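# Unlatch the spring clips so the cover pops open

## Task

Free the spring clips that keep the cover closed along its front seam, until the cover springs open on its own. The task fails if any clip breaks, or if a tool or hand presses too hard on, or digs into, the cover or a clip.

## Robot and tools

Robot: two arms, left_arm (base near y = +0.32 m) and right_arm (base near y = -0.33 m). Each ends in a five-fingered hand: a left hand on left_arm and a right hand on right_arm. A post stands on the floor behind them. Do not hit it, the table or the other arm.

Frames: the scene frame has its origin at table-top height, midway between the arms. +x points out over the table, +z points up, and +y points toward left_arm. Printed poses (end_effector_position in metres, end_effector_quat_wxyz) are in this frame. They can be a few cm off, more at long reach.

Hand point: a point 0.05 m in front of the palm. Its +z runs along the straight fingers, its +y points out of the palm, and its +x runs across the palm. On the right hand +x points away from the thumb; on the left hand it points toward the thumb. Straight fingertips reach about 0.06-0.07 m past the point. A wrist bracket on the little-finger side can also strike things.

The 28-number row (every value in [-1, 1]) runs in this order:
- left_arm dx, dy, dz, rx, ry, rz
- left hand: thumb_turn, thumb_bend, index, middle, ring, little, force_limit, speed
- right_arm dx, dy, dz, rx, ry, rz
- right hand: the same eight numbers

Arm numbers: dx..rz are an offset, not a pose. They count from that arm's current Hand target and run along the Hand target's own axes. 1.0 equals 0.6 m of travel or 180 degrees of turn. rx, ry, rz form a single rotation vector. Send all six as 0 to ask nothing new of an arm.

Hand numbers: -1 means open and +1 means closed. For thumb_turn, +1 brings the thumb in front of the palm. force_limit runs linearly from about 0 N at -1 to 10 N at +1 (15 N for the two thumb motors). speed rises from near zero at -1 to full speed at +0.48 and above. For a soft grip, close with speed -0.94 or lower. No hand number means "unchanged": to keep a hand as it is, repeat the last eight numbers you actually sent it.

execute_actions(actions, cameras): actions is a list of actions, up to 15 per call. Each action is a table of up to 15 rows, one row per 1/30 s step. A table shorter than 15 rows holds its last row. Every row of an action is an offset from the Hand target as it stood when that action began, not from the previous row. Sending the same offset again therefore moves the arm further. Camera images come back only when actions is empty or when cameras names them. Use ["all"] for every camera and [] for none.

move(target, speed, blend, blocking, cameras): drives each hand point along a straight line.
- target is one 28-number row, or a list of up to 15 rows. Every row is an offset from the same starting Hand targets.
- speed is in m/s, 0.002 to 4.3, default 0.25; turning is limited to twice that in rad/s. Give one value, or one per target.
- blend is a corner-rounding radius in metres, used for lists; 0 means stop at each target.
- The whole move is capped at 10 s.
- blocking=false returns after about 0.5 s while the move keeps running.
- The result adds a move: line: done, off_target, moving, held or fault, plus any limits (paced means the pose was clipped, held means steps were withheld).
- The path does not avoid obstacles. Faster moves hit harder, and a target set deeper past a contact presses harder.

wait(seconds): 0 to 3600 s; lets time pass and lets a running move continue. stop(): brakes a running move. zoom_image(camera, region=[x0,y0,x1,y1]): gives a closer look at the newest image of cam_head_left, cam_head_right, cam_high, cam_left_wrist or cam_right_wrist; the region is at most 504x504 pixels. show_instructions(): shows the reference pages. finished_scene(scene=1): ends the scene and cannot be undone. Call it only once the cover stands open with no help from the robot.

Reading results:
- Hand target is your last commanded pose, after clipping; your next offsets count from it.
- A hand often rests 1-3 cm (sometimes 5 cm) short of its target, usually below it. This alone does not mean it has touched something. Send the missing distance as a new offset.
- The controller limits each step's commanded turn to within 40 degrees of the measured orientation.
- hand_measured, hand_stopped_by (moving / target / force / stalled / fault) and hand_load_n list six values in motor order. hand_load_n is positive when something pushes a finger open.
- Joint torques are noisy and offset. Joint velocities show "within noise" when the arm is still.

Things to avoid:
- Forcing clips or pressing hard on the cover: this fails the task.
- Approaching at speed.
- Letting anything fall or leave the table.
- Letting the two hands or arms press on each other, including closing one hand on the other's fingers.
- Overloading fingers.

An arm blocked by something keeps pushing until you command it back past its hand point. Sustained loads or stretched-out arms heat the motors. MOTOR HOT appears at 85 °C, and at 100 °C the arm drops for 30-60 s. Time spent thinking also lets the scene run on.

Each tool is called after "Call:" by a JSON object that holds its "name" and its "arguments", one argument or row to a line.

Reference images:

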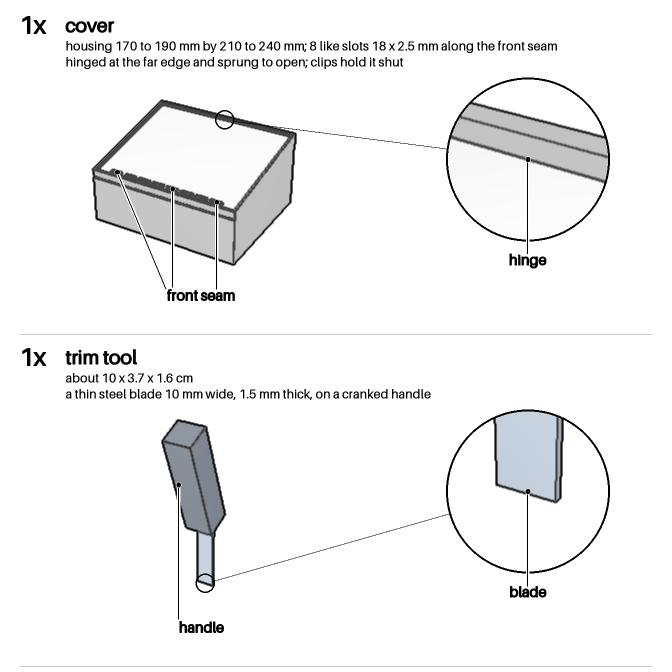

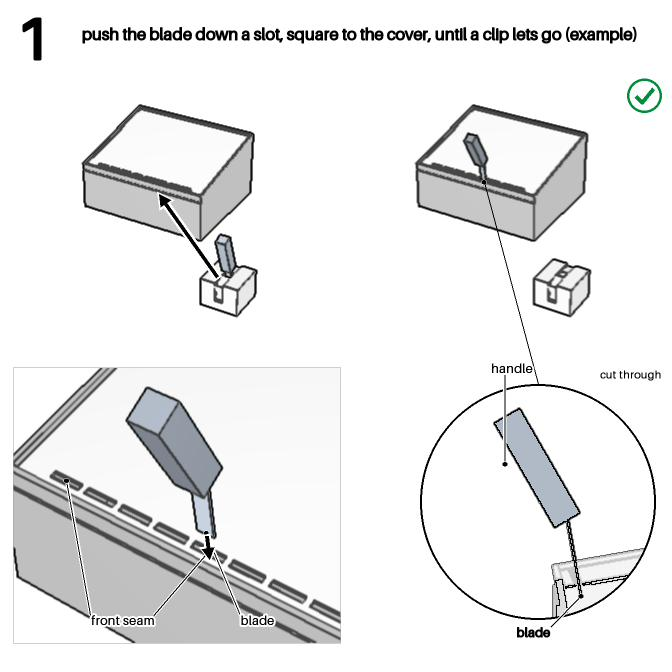

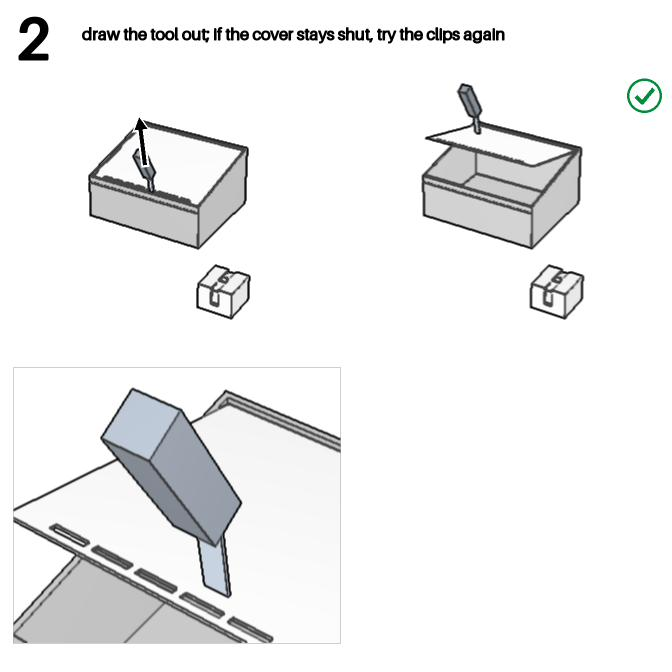

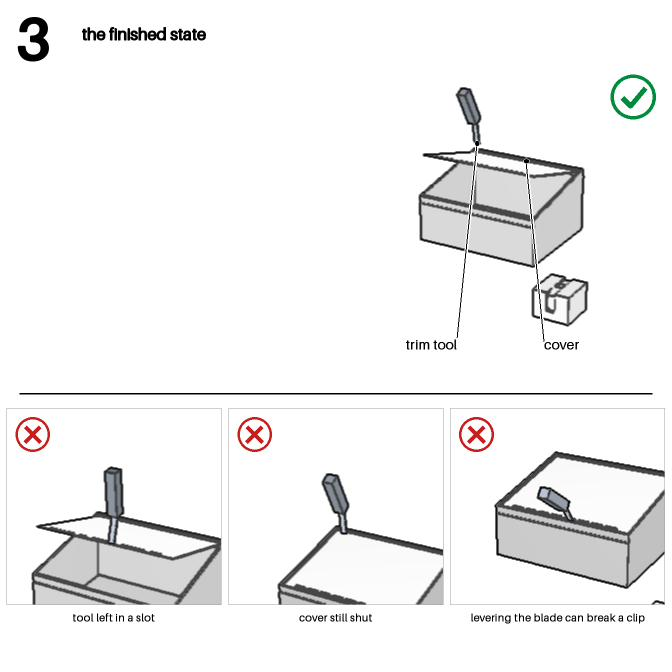

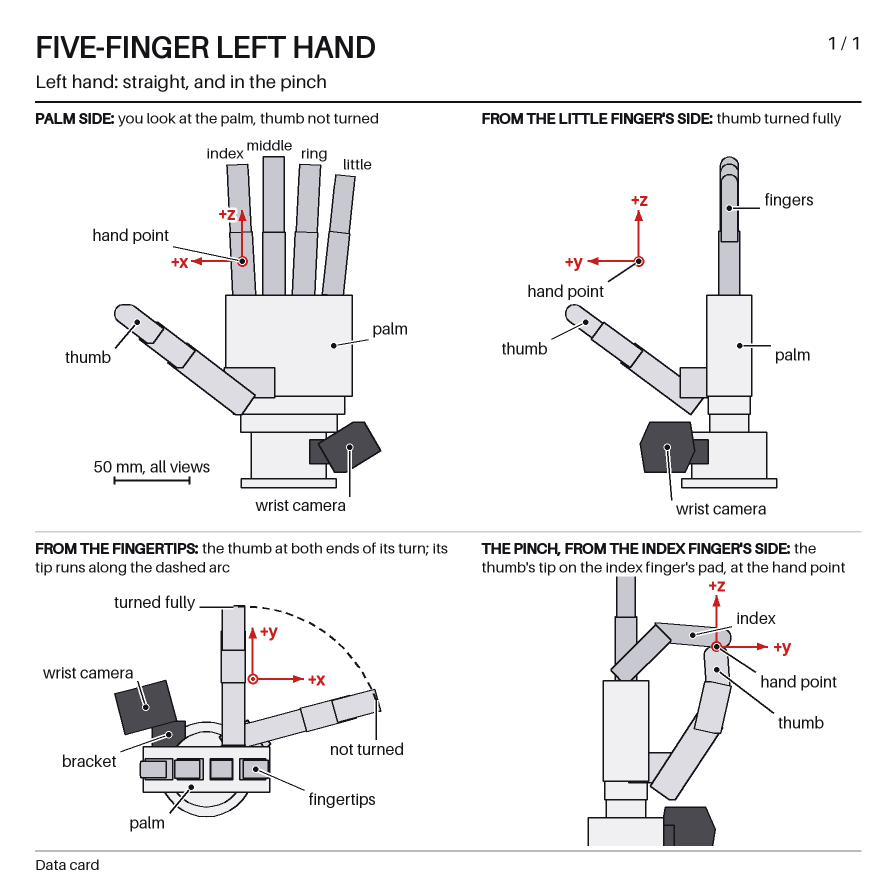

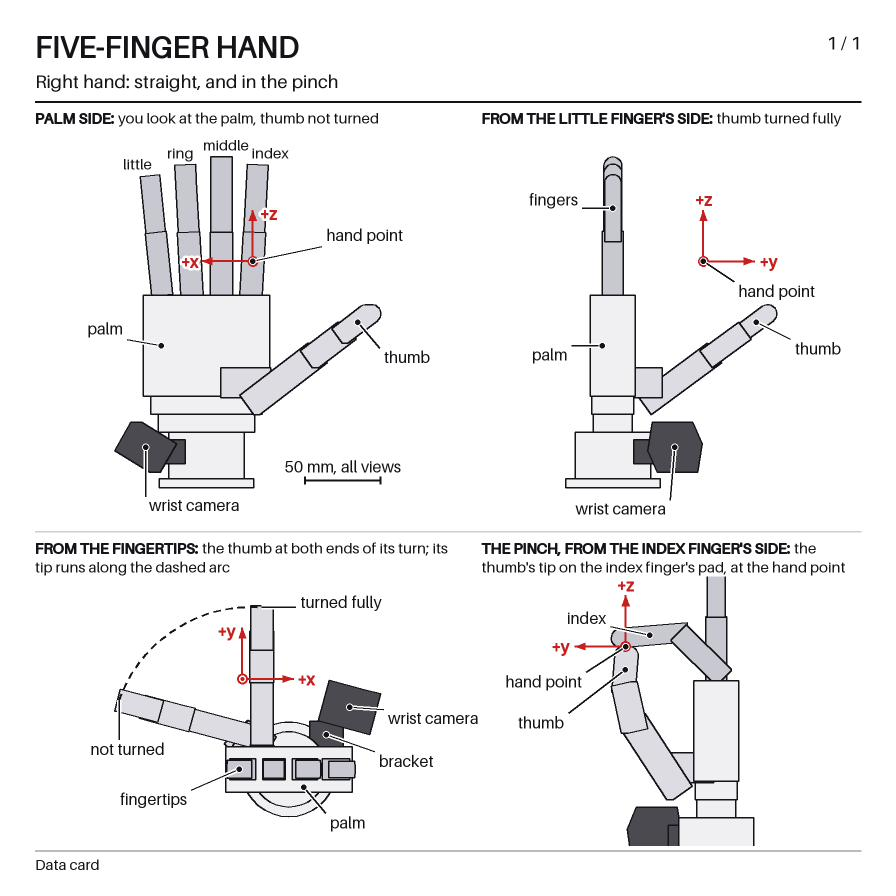

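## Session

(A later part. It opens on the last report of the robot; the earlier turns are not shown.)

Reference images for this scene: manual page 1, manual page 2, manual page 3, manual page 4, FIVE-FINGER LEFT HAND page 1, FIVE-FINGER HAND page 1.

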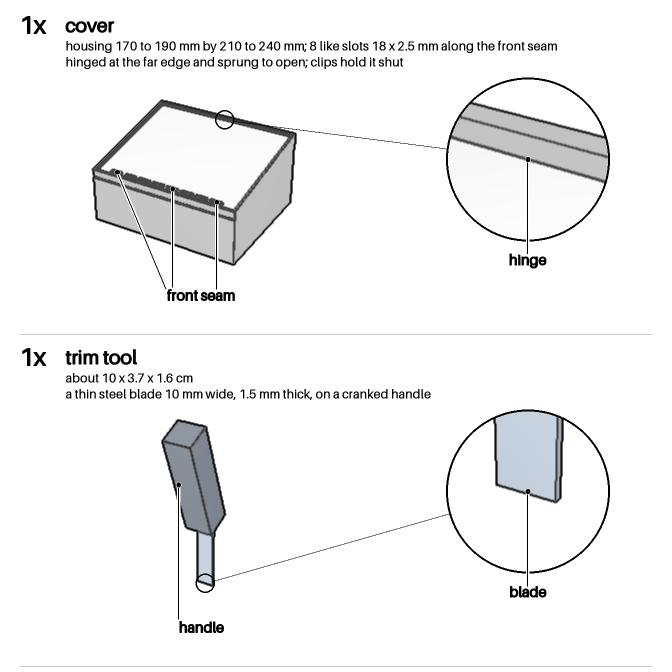

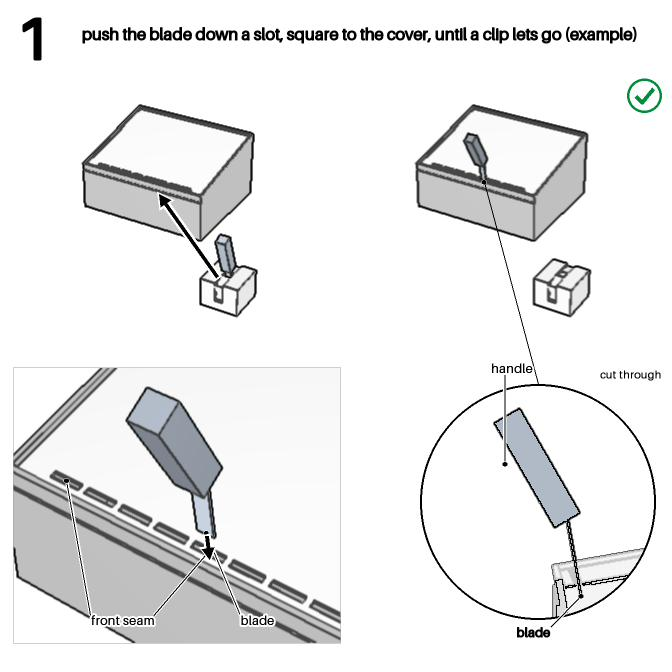

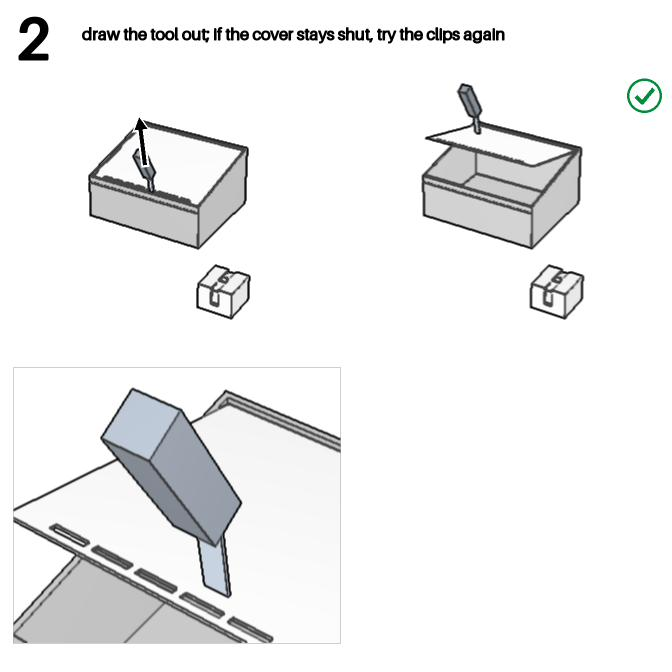

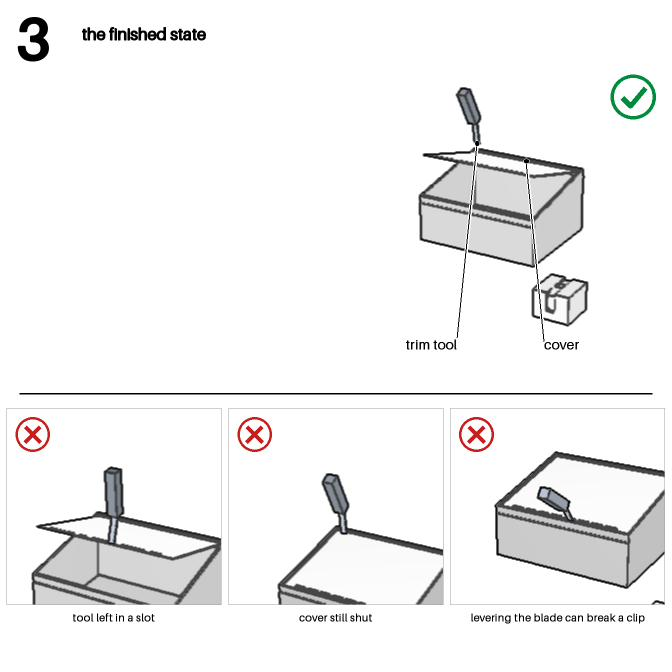

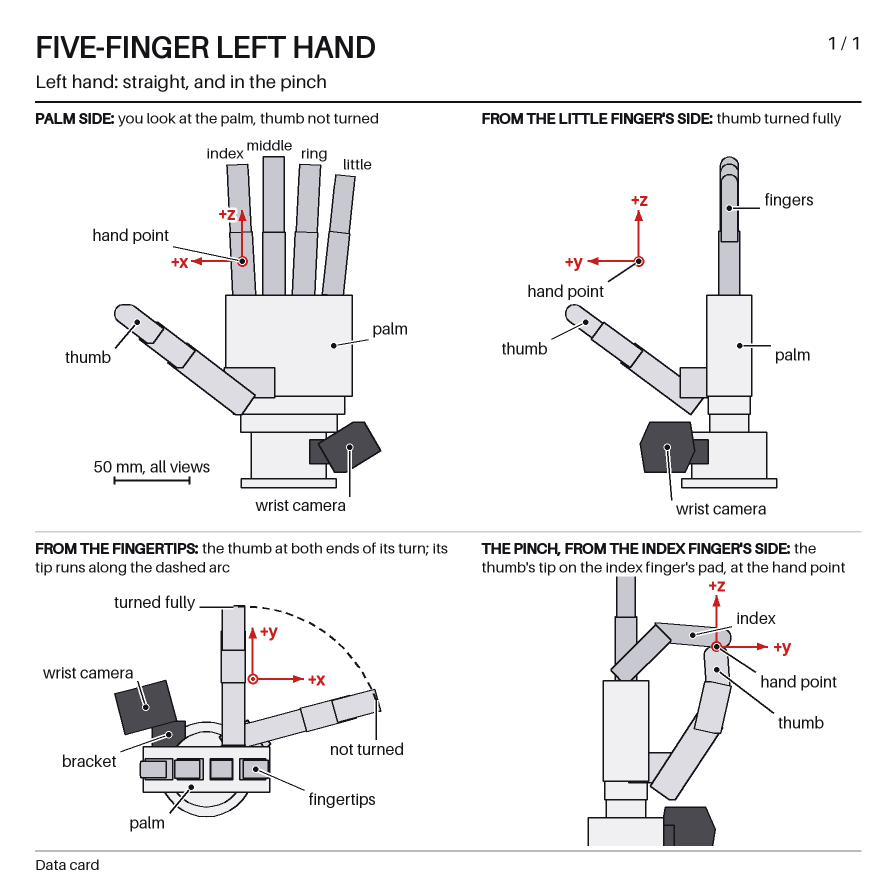

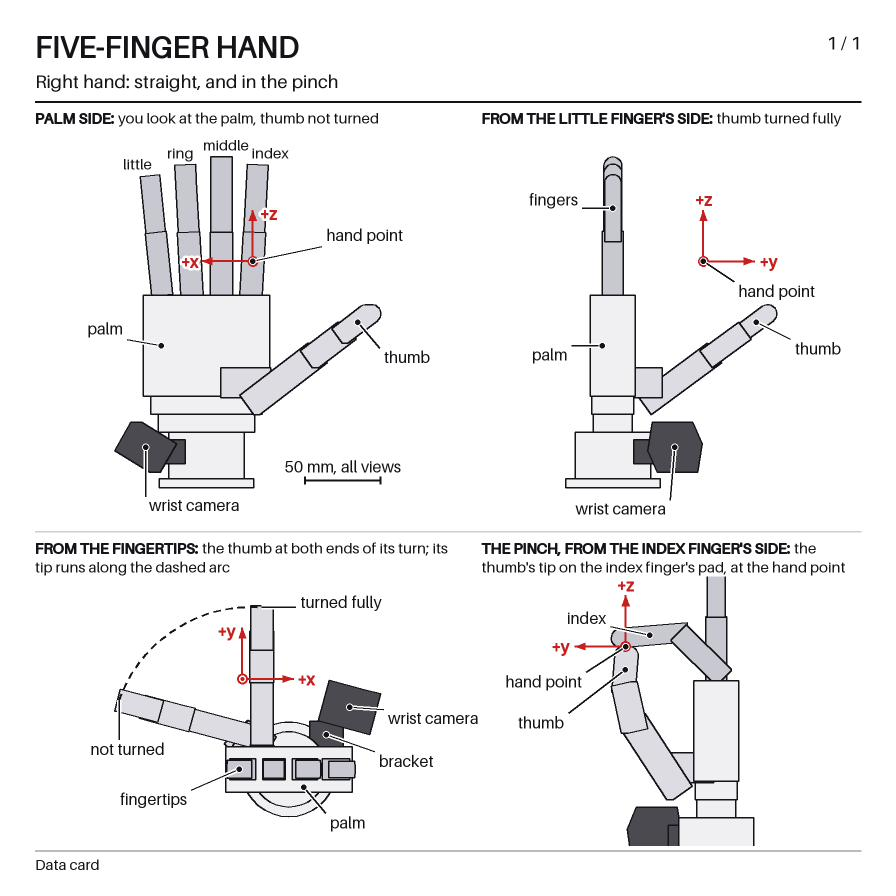

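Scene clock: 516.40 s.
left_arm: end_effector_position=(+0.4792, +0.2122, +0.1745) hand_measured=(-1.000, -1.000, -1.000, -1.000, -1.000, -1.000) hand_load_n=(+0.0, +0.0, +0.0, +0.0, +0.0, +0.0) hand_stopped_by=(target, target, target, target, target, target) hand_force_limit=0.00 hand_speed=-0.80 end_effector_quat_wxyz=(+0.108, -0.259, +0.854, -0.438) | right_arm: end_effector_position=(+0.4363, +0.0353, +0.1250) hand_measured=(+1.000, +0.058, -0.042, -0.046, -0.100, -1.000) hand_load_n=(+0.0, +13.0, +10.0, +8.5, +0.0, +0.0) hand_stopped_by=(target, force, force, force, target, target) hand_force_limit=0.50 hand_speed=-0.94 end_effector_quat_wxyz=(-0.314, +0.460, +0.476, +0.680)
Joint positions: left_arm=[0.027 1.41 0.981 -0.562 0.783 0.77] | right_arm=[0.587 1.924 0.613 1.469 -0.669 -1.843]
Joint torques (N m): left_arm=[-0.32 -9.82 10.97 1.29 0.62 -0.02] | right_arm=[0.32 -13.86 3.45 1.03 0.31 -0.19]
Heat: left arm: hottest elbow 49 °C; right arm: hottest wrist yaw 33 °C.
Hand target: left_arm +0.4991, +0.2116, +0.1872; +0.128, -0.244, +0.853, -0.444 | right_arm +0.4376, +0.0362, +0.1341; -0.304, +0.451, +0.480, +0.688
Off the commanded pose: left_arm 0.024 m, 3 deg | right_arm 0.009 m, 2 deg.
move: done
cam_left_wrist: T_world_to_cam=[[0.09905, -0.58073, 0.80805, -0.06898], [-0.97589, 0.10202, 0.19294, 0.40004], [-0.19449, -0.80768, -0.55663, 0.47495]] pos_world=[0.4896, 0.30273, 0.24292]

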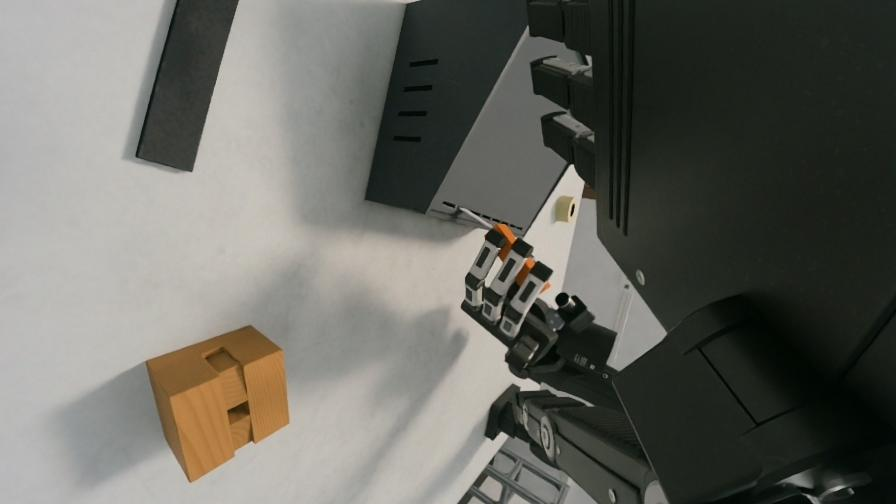

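Call:
{"name": "move", "arguments": {
  "target": [
    [0,0,0,0,0,0,-1,-1,-1,-1,-1,-1,0,-0.8,0.015,-0.0031,0,0,0,0,1,0.1,0.35,0.35,-0.1,-1,0.5,-0.94],
    [0,0,0,0,0,0,-1,-1,-1,-1,-1,-1,0,-0.8,0.0267,-0.0077,-0.0005,0,0,0,1,0.1,0.35,0.35,-0.1,-1,0.5,-0.94]
  ],
  "speed": 0.04,
  "blend": 0.003,
  "cameras": ["cam_left_wrist","cam_high"]
}}

Call:
{"name": "zoom_image", "arguments": {
  "camera": "cam_left_wrist",
  "region": [440, 190, 530, 250]
}}

Call:
{"name": "zoom_image", "arguments": {
  "camera": "cam_left_wrist",
  "region": [440, 190, 490, 230]
}}

Scene clock: 518.23 s.
left_arm: end_effector_position=(+0.4792, +0.2122, +0.1745) hand_measured=(-1.000, -1.000, -1.000, -1.000, -1.000, -1.000) hand_load_n=(+0.0, +0.0, +0.0, +0.0, +0.0, +0.0) hand_stopped_by=(target, target, target, target, target, target) hand_force_limit=0.00 hand_speed=-0.80 end_effector_quat_wxyz=(+0.108, -0.259, +0.854, -0.438) | right_arm: end_effector_position=(+0.4321, +0.0324, +0.1457) hand_measured=(+1.000, +0.058, -0.042, -0.046, -0.100, -1.000) hand_load_n=(-0.5, +13.5, +9.0, +8.5, +0.0, +0.0) hand_stopped_by=(target, force, force, force, target, target) hand_force_limit=0.50 hand_speed=-0.94 end_effector_quat_wxyz=(-0.304, +0.455, +0.474, +0.690)
Joint positions: left_arm=[0.027 1.41 0.981 -0.562 0.783 0.77] | right_arm=[0.595 1.862 0.593 1.44 -0.644 -1.858]
Joint torques (N m): left_arm=[-0.26 -9.7 10.96 1.28 0.62 -0.02] | right_arm=[1.03 -12.81 3.38 0.9 0.04 -0.11]
Heat: left arm: hottest elbow 49 °C; right arm: hottest wrist yaw 33 °C.
Hand target: left_arm +0.4991, +0.2116, +0.1872; +0.128, -0.244, +0.853, -0.444 | right_arm +0.4269, +0.0379, +0.1468; -0.304, +0.452, +0.480, +0.688
Off the commanded pose: left_arm 0.024 m, 3 deg | right_arm 0.008 m, 1 deg.
move: done
cam_left_wrist: T_world_to_cam=[[0.09905, -0.58073, 0.80805, -0.06898], [-0.97589, 0.10202, 0.19294, 0.40004], [-0.19449, -0.80768, -0.55663, 0.47495]] pos_world=[0.4896, 0.30273, 0.24292]
Images, in order (width x height): cam_high 896x504, cam_left_wrist 896x504.

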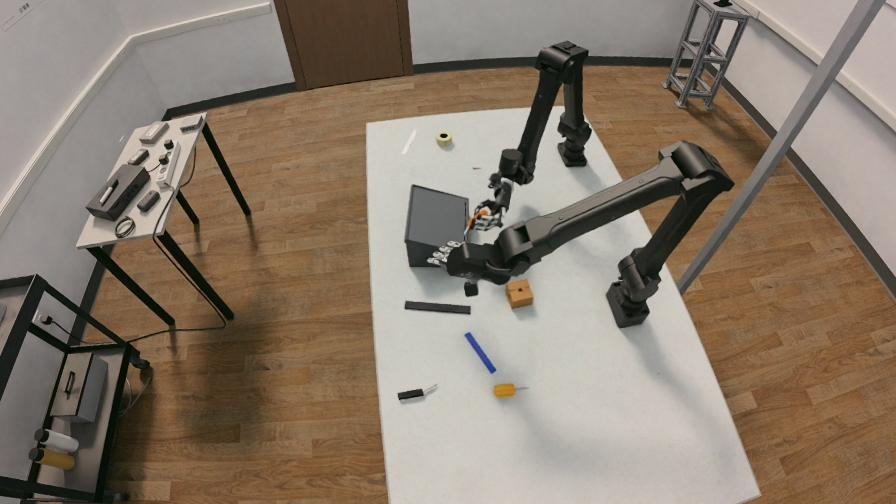

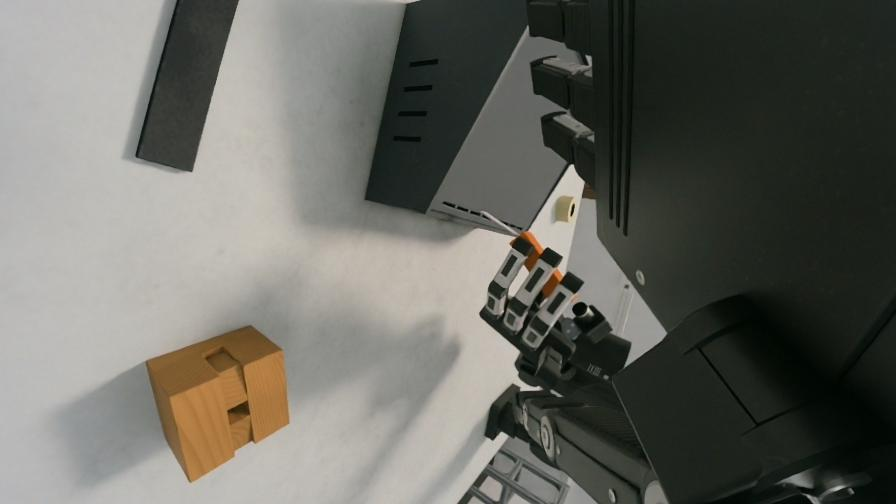

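Scaled by 5.600 from the camera's image (finer frame: 1280x720).

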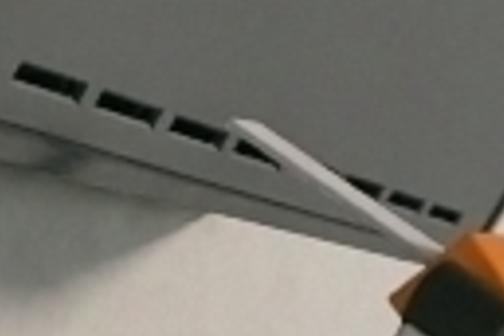

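Scaled by 10.080 from the camera's image (finer frame: 1280x720).

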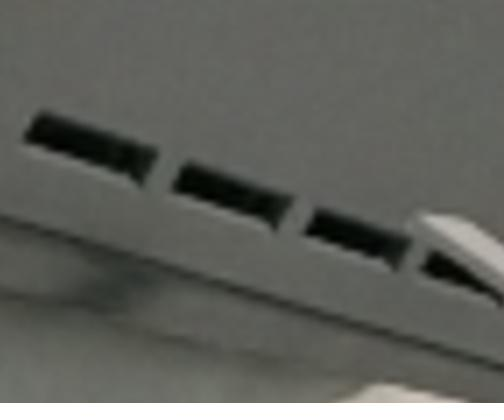

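Call:
{"name": "zoom_image", "arguments": {
  "camera": "cam_left_wrist",
  "region": [480, 205, 530, 245]
}}

Call:
{"name": "zoom_image", "arguments": {
  "camera": "cam_high",
  "region": [400, 175, 500, 275]
}}

Call:
{"name": "zoom_image", "arguments": {
  "camera": "cam_left_wrist",
  "region": [350, 170, 550, 290]
}}

Scaled by 10.080 from the camera's image (finer frame: 1280x720).

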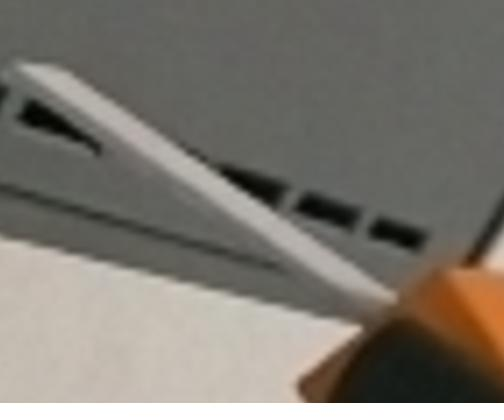

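Scaled by 5.040 from the camera's image (finer frame: 1280x720).

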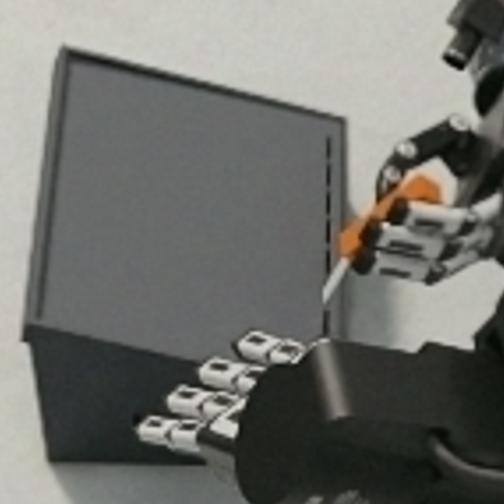

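Scaled by 2.520 from the camera's image (finer frame: 1280x720).

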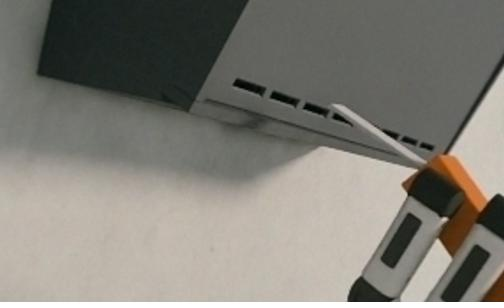

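Call:
{"name": "move", "arguments": {
  "target": [
    [0,0,0,0,0,0,-1,-1,-1,-1,-1,-1,0,-0.8,-0.020,-0.0118,-0.0029,0,0,0,1,0.1,0.35,0.35,-0.1,-1,0.5,-0.94]
  ],
  "speed": 0.04,
  "cameras": ["cam_left_wrist"]
}}

Call:
{"name": "zoom_image", "arguments": {
  "camera": "cam_left_wrist",
  "region": [440, 190, 490, 230]
}}

Scene clock: 524.57 s.
left_arm: end_effector_position=(+0.4792, +0.2122, +0.1745) hand_measured=(-1.000, -1.000, -1.000, -1.000, -1.000, -1.000) hand_load_n=(+0.0, +0.0, +0.0, +0.0, +0.0, +0.0) hand_stopped_by=(target, target, target, target, target, target) hand_force_limit=0.00 hand_speed=-0.80 end_effector_quat_wxyz=(+0.108, -0.259, +0.854, -0.438) | right_arm: end_effector_position=(+0.4310, +0.0334, +0.1329) hand_measured=(+1.000, +0.058, -0.042, -0.046, -0.100, -1.000) hand_load_n=(-0.5, +13.5, +9.0, +8.5, +0.0, +0.0) hand_stopped_by=(target, force, force, force, target, target) hand_force_limit=0.50 hand_speed=-0.94 end_effector_quat_wxyz=(-0.305, +0.461, +0.475, +0.685)
Joint positions: left_arm=[0.027 1.41 0.981 -0.562 0.783 0.77] | right_arm=[0.599 1.893 0.593 1.457 -0.64 -1.859]
Joint torques (N m): left_arm=[-0.26 -9.7 10.95 1.29 0.62 -0.02] | right_arm=[1.08 -11.52 3.21 2.14 0.03 -0.09]
Heat: left arm: hottest elbow 49 °C; right arm: hottest wrist yaw 33 °C.
Hand target: left_arm +0.4991, +0.2116, +0.1872; +0.128, -0.244, +0.853, -0.444 | right_arm +0.4252, +0.0385, +0.1331; -0.304, +0.451, +0.480, +0.689
Off the commanded pose: left_arm 0.024 m, 3 deg | right_arm 0.008 m, 1 deg.
move: done
cam_left_wrist: T_world_to_cam=[[0.09905, -0.58073, 0.80805, -0.06898], [-0.97589, 0.10202, 0.19294, 0.40004], [-0.19449, -0.80768, -0.55663, 0.47495]] pos_world=[0.4896, 0.30273, 0.24292]

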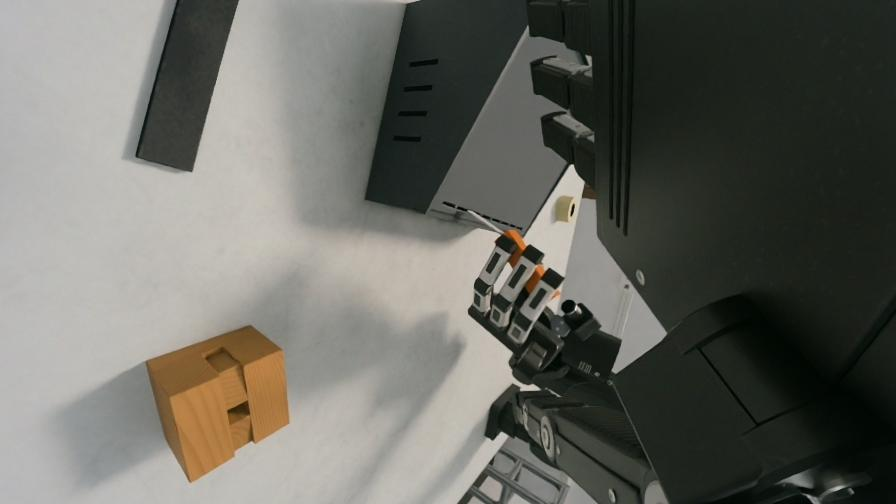

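Scaled by 10.080 from the camera's image (finer frame: 1280x720).

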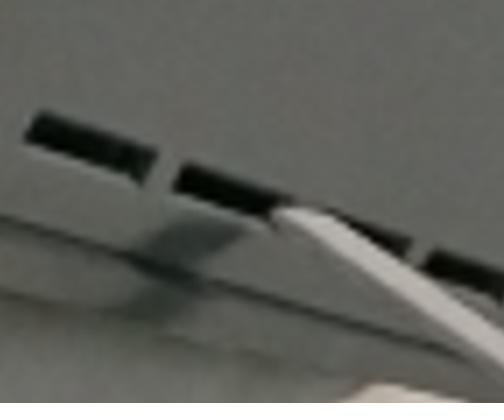

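Call:
{"name": "move", "arguments": {
  "target": [
    [0,0,0,0,0,0,-1,-1,-1,-1,-1,-1,0,-0.8,-0.009,-0.0014,-0.0022,0,0,0,1,0.1,0.35,0.35,-0.1,-1,0.5,-0.94]
  ],
  "speed": 0.03,
  "cameras": ["cam_left_wrist"]
}}

Call:
{"name": "zoom_image", "arguments": {
  "camera": "cam_left_wrist",
  "region": [440, 190, 490, 230]
}}

Scene clock: 526.03 s.
left_arm: end_effector_position=(+0.4792, +0.2122, +0.1745) hand_measured=(-1.000, -1.000, -1.000, -1.000, -1.000, -1.000) hand_load_n=(+0.0, +0.0, +0.0, +0.0, +0.0, +0.0) hand_stopped_by=(target, target, target, target, target, target) hand_force_limit=0.00 hand_speed=-0.80 end_effector_quat_wxyz=(+0.108, -0.259, +0.854, -0.438) | right_arm: end_effector_position=(+0.4305, +0.0331, +0.1283) hand_measured=(+1.000, +0.058, -0.042, -0.046, -0.100, -1.000) hand_load_n=(-1.0, +13.0, +9.0, +8.5, +0.0, +0.0) hand_stopped_by=(target, force, force, force, target, target) hand_force_limit=0.50 hand_speed=-0.94 end_effector_quat_wxyz=(-0.304, +0.460, +0.475, +0.686)
Joint positions: left_arm=[0.027 1.41 0.981 -0.562 0.783 0.77] | right_arm=[0.599 1.91 0.593 1.475 -0.64 -1.86]
Joint torques (N m): left_arm=[-0.32 -9.76 10.96 1.28 0.62 -0.02] | right_arm=[0.79 -11.28 3.29 2.13 -0.09 -0.07]
Heat: left arm: hottest elbow 49 °C; right arm: hottest wrist yaw 33 °C.
Hand target: left_arm +0.4991, +0.2116, +0.1872; +0.128, -0.244, +0.853, -0.444 | right_arm +0.4263, +0.0375, +0.1276; -0.304, +0.451, +0.480, +0.688
Off the commanded pose: left_arm 0.024 m, 3 deg | right_arm 0.006 m, 1 deg.
move: done
cam_left_wrist: T_world_to_cam=[[0.09905, -0.58073, 0.80805, -0.06898], [-0.97589, 0.10202, 0.19294, 0.40004], [-0.19449, -0.80768, -0.55663, 0.47495]] pos_world=[0.4896, 0.30273, 0.24292]

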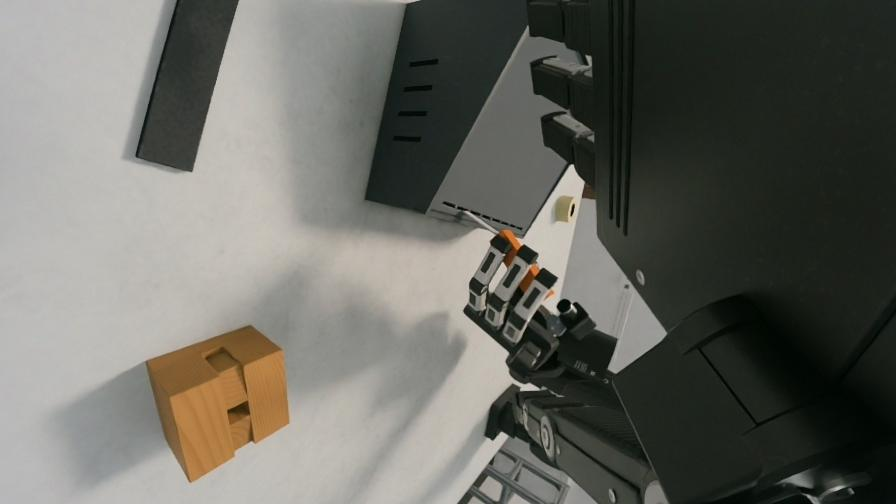

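Scaled by 10.080 from the camera's image (finer frame: 1280x720).

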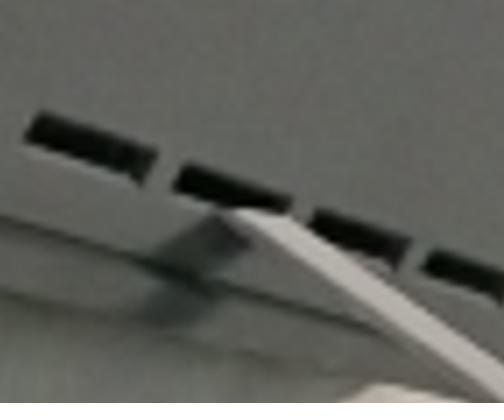

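Call:
{"name": "move", "arguments": {
  "target": [
    [0,0,0,0,0,0,-1,-1,-1,-1,-1,-1,0,-0.8,0.0,0.0049,0.001,0,0,0,1,0.1,0.35,0.35,-0.1,-1,0.5,-0.94]
  ],
  "speed": 0.03,
  "cameras": ["cam_left_wrist"]
}}

Call:
{"name": "zoom_image", "arguments": {
  "camera": "cam_left_wrist",
  "region": [440, 190, 490, 230]
}}

Scene clock: 527.20 s.
left_arm: end_effector_position=(+0.4792, +0.2122, +0.1745) hand_measured=(-1.000, -1.000, -1.000, -1.000, -1.000, -1.000) hand_load_n=(-0.5, +0.0, -0.5, +0.0, +0.0, +0.0) hand_stopped_by=(target, target, target, target, target, target) hand_force_limit=0.00 hand_speed=-0.80 end_effector_quat_wxyz=(+0.108, -0.259, +0.854, -0.438) | right_arm: end_effector_position=(+0.4299, +0.0336, +0.1283) hand_measured=(+1.000, +0.058, -0.042, -0.046, -0.100, -1.000) hand_load_n=(-0.5, +13.5, +9.0, +8.5, +0.0, +0.0) hand_stopped_by=(target, force, force, force, target, target) hand_force_limit=0.50 hand_speed=-0.94 end_effector_quat_wxyz=(-0.305, +0.459, +0.476, +0.685)
Joint positions: left_arm=[0.027 1.41 0.981 -0.562 0.783 0.77] | right_arm=[0.599 1.91 0.593 1.475 -0.644 -1.86]
Joint torques (N m): left_arm=[-0.32 -9.7 10.97 1.29 0.62 -0.02] | right_arm=[0.44 -11.52 3.63 1.85 -0.12 -0.06]
Heat: left arm: hottest elbow 49 °C; right arm: hottest wrist yaw 33 °C.
Hand target: left_arm +0.4991, +0.2116, +0.1872; +0.128, -0.244, +0.853, -0.444 | right_arm +0.4290, +0.0370, +0.1288; -0.304, +0.451, +0.480, +0.688
Off the commanded pose: left_arm 0.024 m, 3 deg | right_arm 0.004 m, 1 deg.
move: done
cam_left_wrist: T_world_to_cam=[[0.09905, -0.58073, 0.80805, -0.06898], [-0.97589, 0.10202, 0.19294, 0.40004], [-0.19449, -0.80768, -0.55663, 0.47495]] pos_world=[0.4896, 0.30273, 0.24292]

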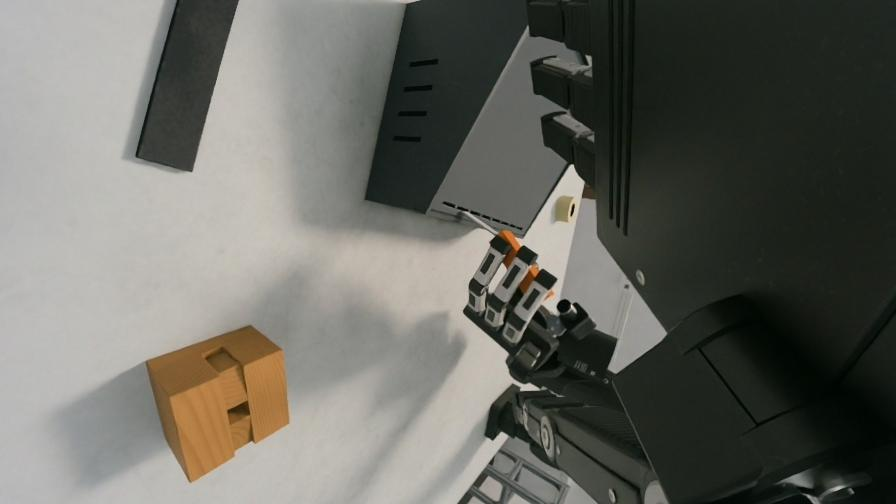

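Scaled by 10.080 from the camera's image (finer frame: 1280x720).

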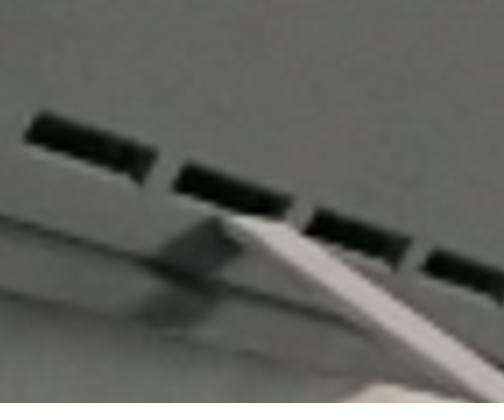

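Call:
{"name": "move", "arguments": {
  "target": [
    [0,0,0,0,0,0,-1,-1,-1,-1,-1,-1,0,-0.8,0.0,0.0049,0.001,0,0,0,1,0.1,0.35,0.35,-0.1,-1,0.5,-0.94]
  ],
  "speed": 0.03,
  "cameras": ["cam_left_wrist"]
}}

Call:
{"name": "zoom_image", "arguments": {
  "camera": "cam_left_wrist",
  "region": [440, 190, 490, 230]
}}

Scene clock: 528.47 s.
left_arm: end_effector_position=(+0.4792, +0.2122, +0.1745) hand_measured=(-1.000, -1.000, -1.000, -1.000, -1.000, -1.000) hand_load_n=(+0.0, +0.0, +0.0, +0.0, +0.0, +0.0) hand_stopped_by=(target, target, target, target, target, target) hand_force_limit=0.00 hand_speed=-0.80 end_effector_quat_wxyz=(+0.108, -0.259, +0.854, -0.438) | right_arm: end_effector_position=(+0.4291, +0.0342, +0.1282) hand_measured=(+1.000, +0.058, -0.042, -0.046, -0.100, -1.000) hand_load_n=(-0.5, +13.0, +9.0, +8.5, +0.0, +0.0) hand_stopped_by=(target, force, force, force, target, target) hand_force_limit=0.50 hand_speed=-0.94 end_effector_quat_wxyz=(-0.307, +0.458, +0.477, +0.684)
Joint positions: left_arm=[0.027 1.41 0.981 -0.562 0.783 0.77] | right_arm=[0.599 1.91 0.593 1.475 -0.649 -1.86]
Joint torques (N m): left_arm=[-0.32 -9.76 10.95 1.31 0.62 -0.02] | right_arm=[0.03 -11.69 4 1.55 -0.12 -0.05]
Heat: left arm: hottest elbow 49 °C; right arm: hottest wrist yaw 33 °C.
Hand target: left_arm +0.4991, +0.2116, +0.1872; +0.128, -0.244, +0.853, -0.444 | right_arm +0.4317, +0.0365, +0.1300; -0.304, +0.452, +0.480, +0.688
Off the commanded pose: left_arm 0.024 m, 3 deg | right_arm 0.004 m, 1 deg.
move: done
cam_left_wrist: T_world_to_cam=[[0.09905, -0.58073, 0.80805, -0.06898], [-0.97589, 0.10202, 0.19294, 0.40004], [-0.19449, -0.80768, -0.55663, 0.47495]] pos_world=[0.4896, 0.30273, 0.24292]

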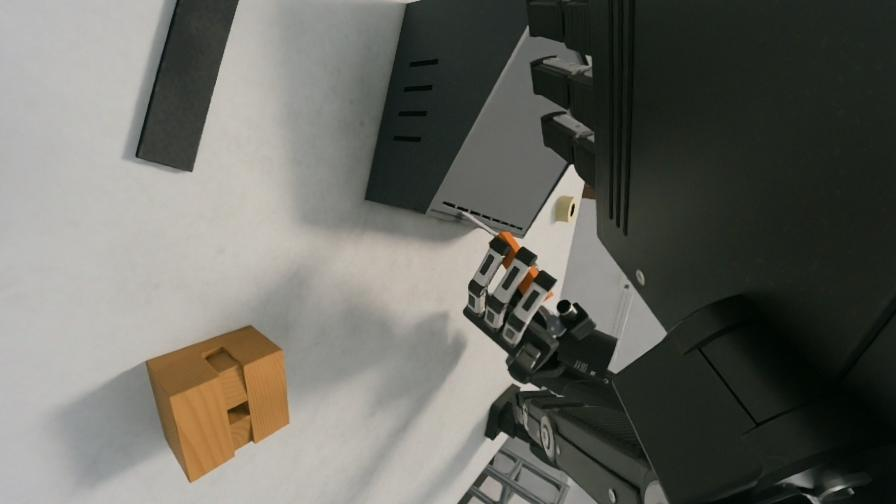

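Scaled by 10.080 from the camera's image (finer frame: 1280x720).

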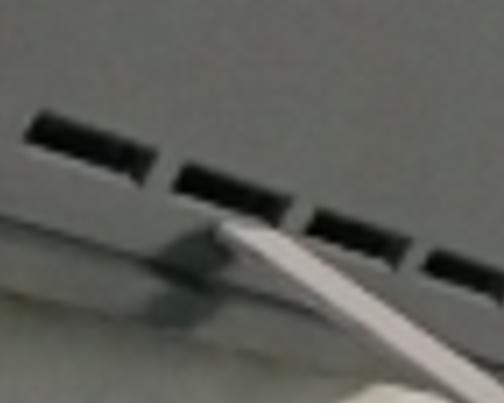

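Call:
{"name": "move", "arguments": {
  "target": [
    [0,0,0,0,0,0,-1,-1,-1,-1,-1,-1,0,-0.8,0.0,0.0065,0.0013,0,0,0,1,0.1,0.35,0.35,-0.1,-1,0.5,-0.94]
  ],
  "speed": 0.03,
  "cameras": ["cam_left_wrist"]
}}

Call:
{"name": "zoom_image", "arguments": {
  "camera": "cam_left_wrist",
  "region": [440, 190, 490, 230]
}}

Scene clock: 529.40 s.
left_arm: end_effector_position=(+0.4792, +0.2122, +0.1745) hand_measured=(-1.000, -1.000, -1.000, -1.000, -1.000, -1.000) hand_load_n=(+0.0, +0.0, +0.0, +0.0, +0.0, +0.0) hand_stopped_by=(target, target, target, target, target, target) hand_force_limit=0.00 hand_speed=-0.80 end_effector_quat_wxyz=(+0.108, -0.259, +0.854, -0.438) | right_arm: end_effector_position=(+0.4281, +0.0350, +0.1282) hand_measured=(+1.000, +0.058, -0.042, -0.046, -0.100, -1.000) hand_load_n=(-0.5, +13.0, +9.0, +8.5, +0.0, -0.5) hand_stopped_by=(target, force, force, force, target, target) hand_force_limit=0.50 hand_speed=-0.94 end_effector_quat_wxyz=(-0.308, +0.456, +0.479, +0.683)
Joint positions: left_arm=[0.027 1.41 0.981 -0.562 0.783 0.77] | right_arm=[0.599 1.91 0.593 1.475 -0.655 -1.86]
Joint torques (N m): left_arm=[-0.38 -9.76 10.95 1.28 0.62 -0.02] | right_arm=[-0.5 -11.99 4.44 1.21 -0.12 -0.04]
Heat: left arm: hottest elbow 49 °C; right arm: hottest wrist yaw 33 °C.
Hand target: left_arm +0.4991, +0.2116, +0.1872; +0.128, -0.244, +0.853, -0.444 | right_arm +0.4353, +0.0358, +0.1316; -0.304, +0.451, +0.480, +0.688
Off the commanded pose: left_arm 0.024 m, 3 deg | right_arm 0.008 m, 1 deg.
move: done
cam_left_wrist: T_world_to_cam=[[0.09905, -0.58073, 0.80805, -0.06898], [-0.97589, 0.10202, 0.19294, 0.40004], [-0.19449, -0.80768, -0.55663, 0.47495]] pos_world=[0.4896, 0.30273, 0.24292]

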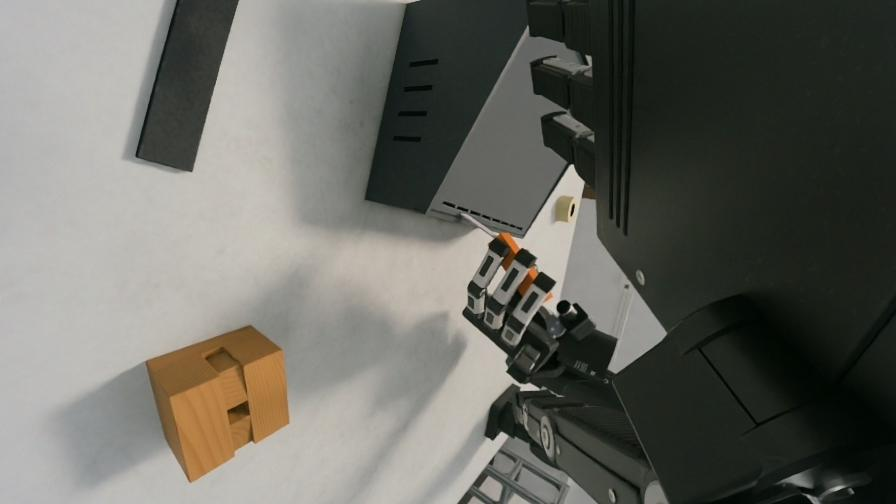

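Scaled by 10.080 from the camera's image (finer frame: 1280x720).

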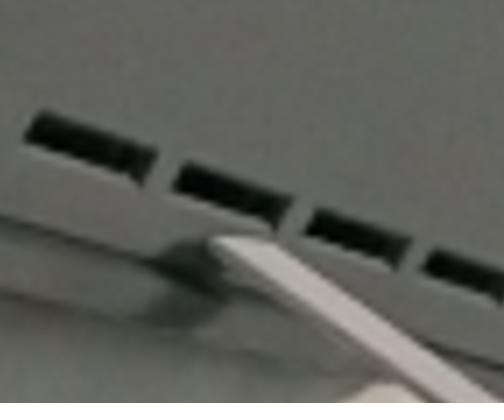

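Call:
{"name": "move", "arguments": {
  "target": [
    [0,0,0,0,0,0,-1,-1,-1,-1,-1,-1,0,-0.8,0.0033,0.0049,0.001,0,0,0,1,0.1,0.35,0.35,-0.1,-1,0.5,-0.94]
  ],
  "speed": 0.03,
  "cameras": ["cam_left_wrist"]
}}

Call:
{"name": "zoom_image", "arguments": {
  "camera": "cam_left_wrist",
  "region": [440, 190, 490, 230]
}}

Scene clock: 530.60 s.
left_arm: end_effector_position=(+0.4792, +0.2122, +0.1745) hand_measured=(-1.000, -1.000, -1.000, -1.000, -1.000, -1.000) hand_load_n=(+0.0, +0.0, +0.0, +0.0, +0.0, +0.0) hand_stopped_by=(target, target, target, target, target, target) hand_force_limit=0.00 hand_speed=-0.80 end_effector_quat_wxyz=(+0.108, -0.259, +0.854, -0.438) | right_arm: end_effector_position=(+0.4276, +0.0356, +0.1270) hand_measured=(+1.000, +0.058, -0.042, -0.046, -0.100, -1.000) hand_load_n=(-0.5, +13.0, +9.0, +8.5, +0.0, +0.0) hand_stopped_by=(target, force, force, force, target, target) hand_force_limit=0.50 hand_speed=-0.94 end_effector_quat_wxyz=(-0.310, +0.457, +0.481, +0.681)
Joint positions: left_arm=[0.027 1.41 0.981 -0.562 0.783 0.77] | right_arm=[0.599 1.91 0.593 1.471 -0.659 -1.86]
Joint torques (N m): left_arm=[-0.26 -9.76 10.96 1.29 0.61 -0.01] | right_arm=[-0.67 -12.86 4.62 0.9 -0.12 -0.03]
Heat: left arm: hottest elbow 49 °C; right arm: hottest wrist yaw 33 °C.
Hand target: left_arm +0.4991, +0.2116, +0.1872; +0.128, -0.244, +0.853, -0.444 | right_arm +0.4371, +0.0354, +0.1347; -0.304, +0.451, +0.480, +0.688
Off the commanded pose: left_arm 0.024 m, 3 deg | right_arm 0.012 m, 1 deg.
move: off_target (right_arm)
cam_left_wrist: T_world_to_cam=[[0.09905, -0.58073, 0.80805, -0.06898], [-0.97589, 0.10202, 0.19294, 0.40004], [-0.19449, -0.80768, -0.55663, 0.47495]] pos_world=[0.4896, 0.30273, 0.24292]

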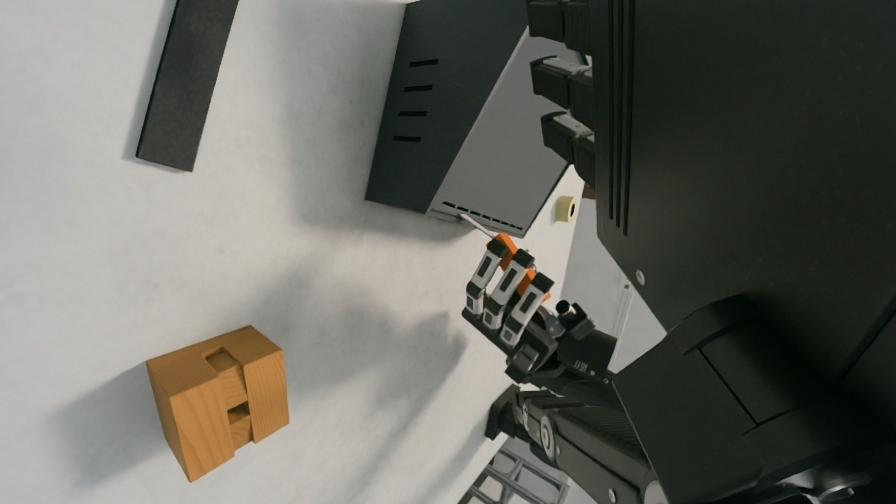

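Scaled by 10.080 from the camera's image (finer frame: 1280x720).

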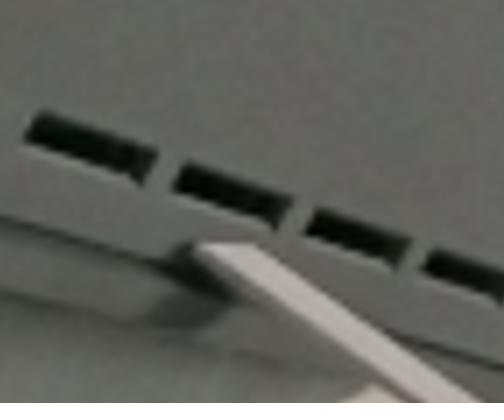

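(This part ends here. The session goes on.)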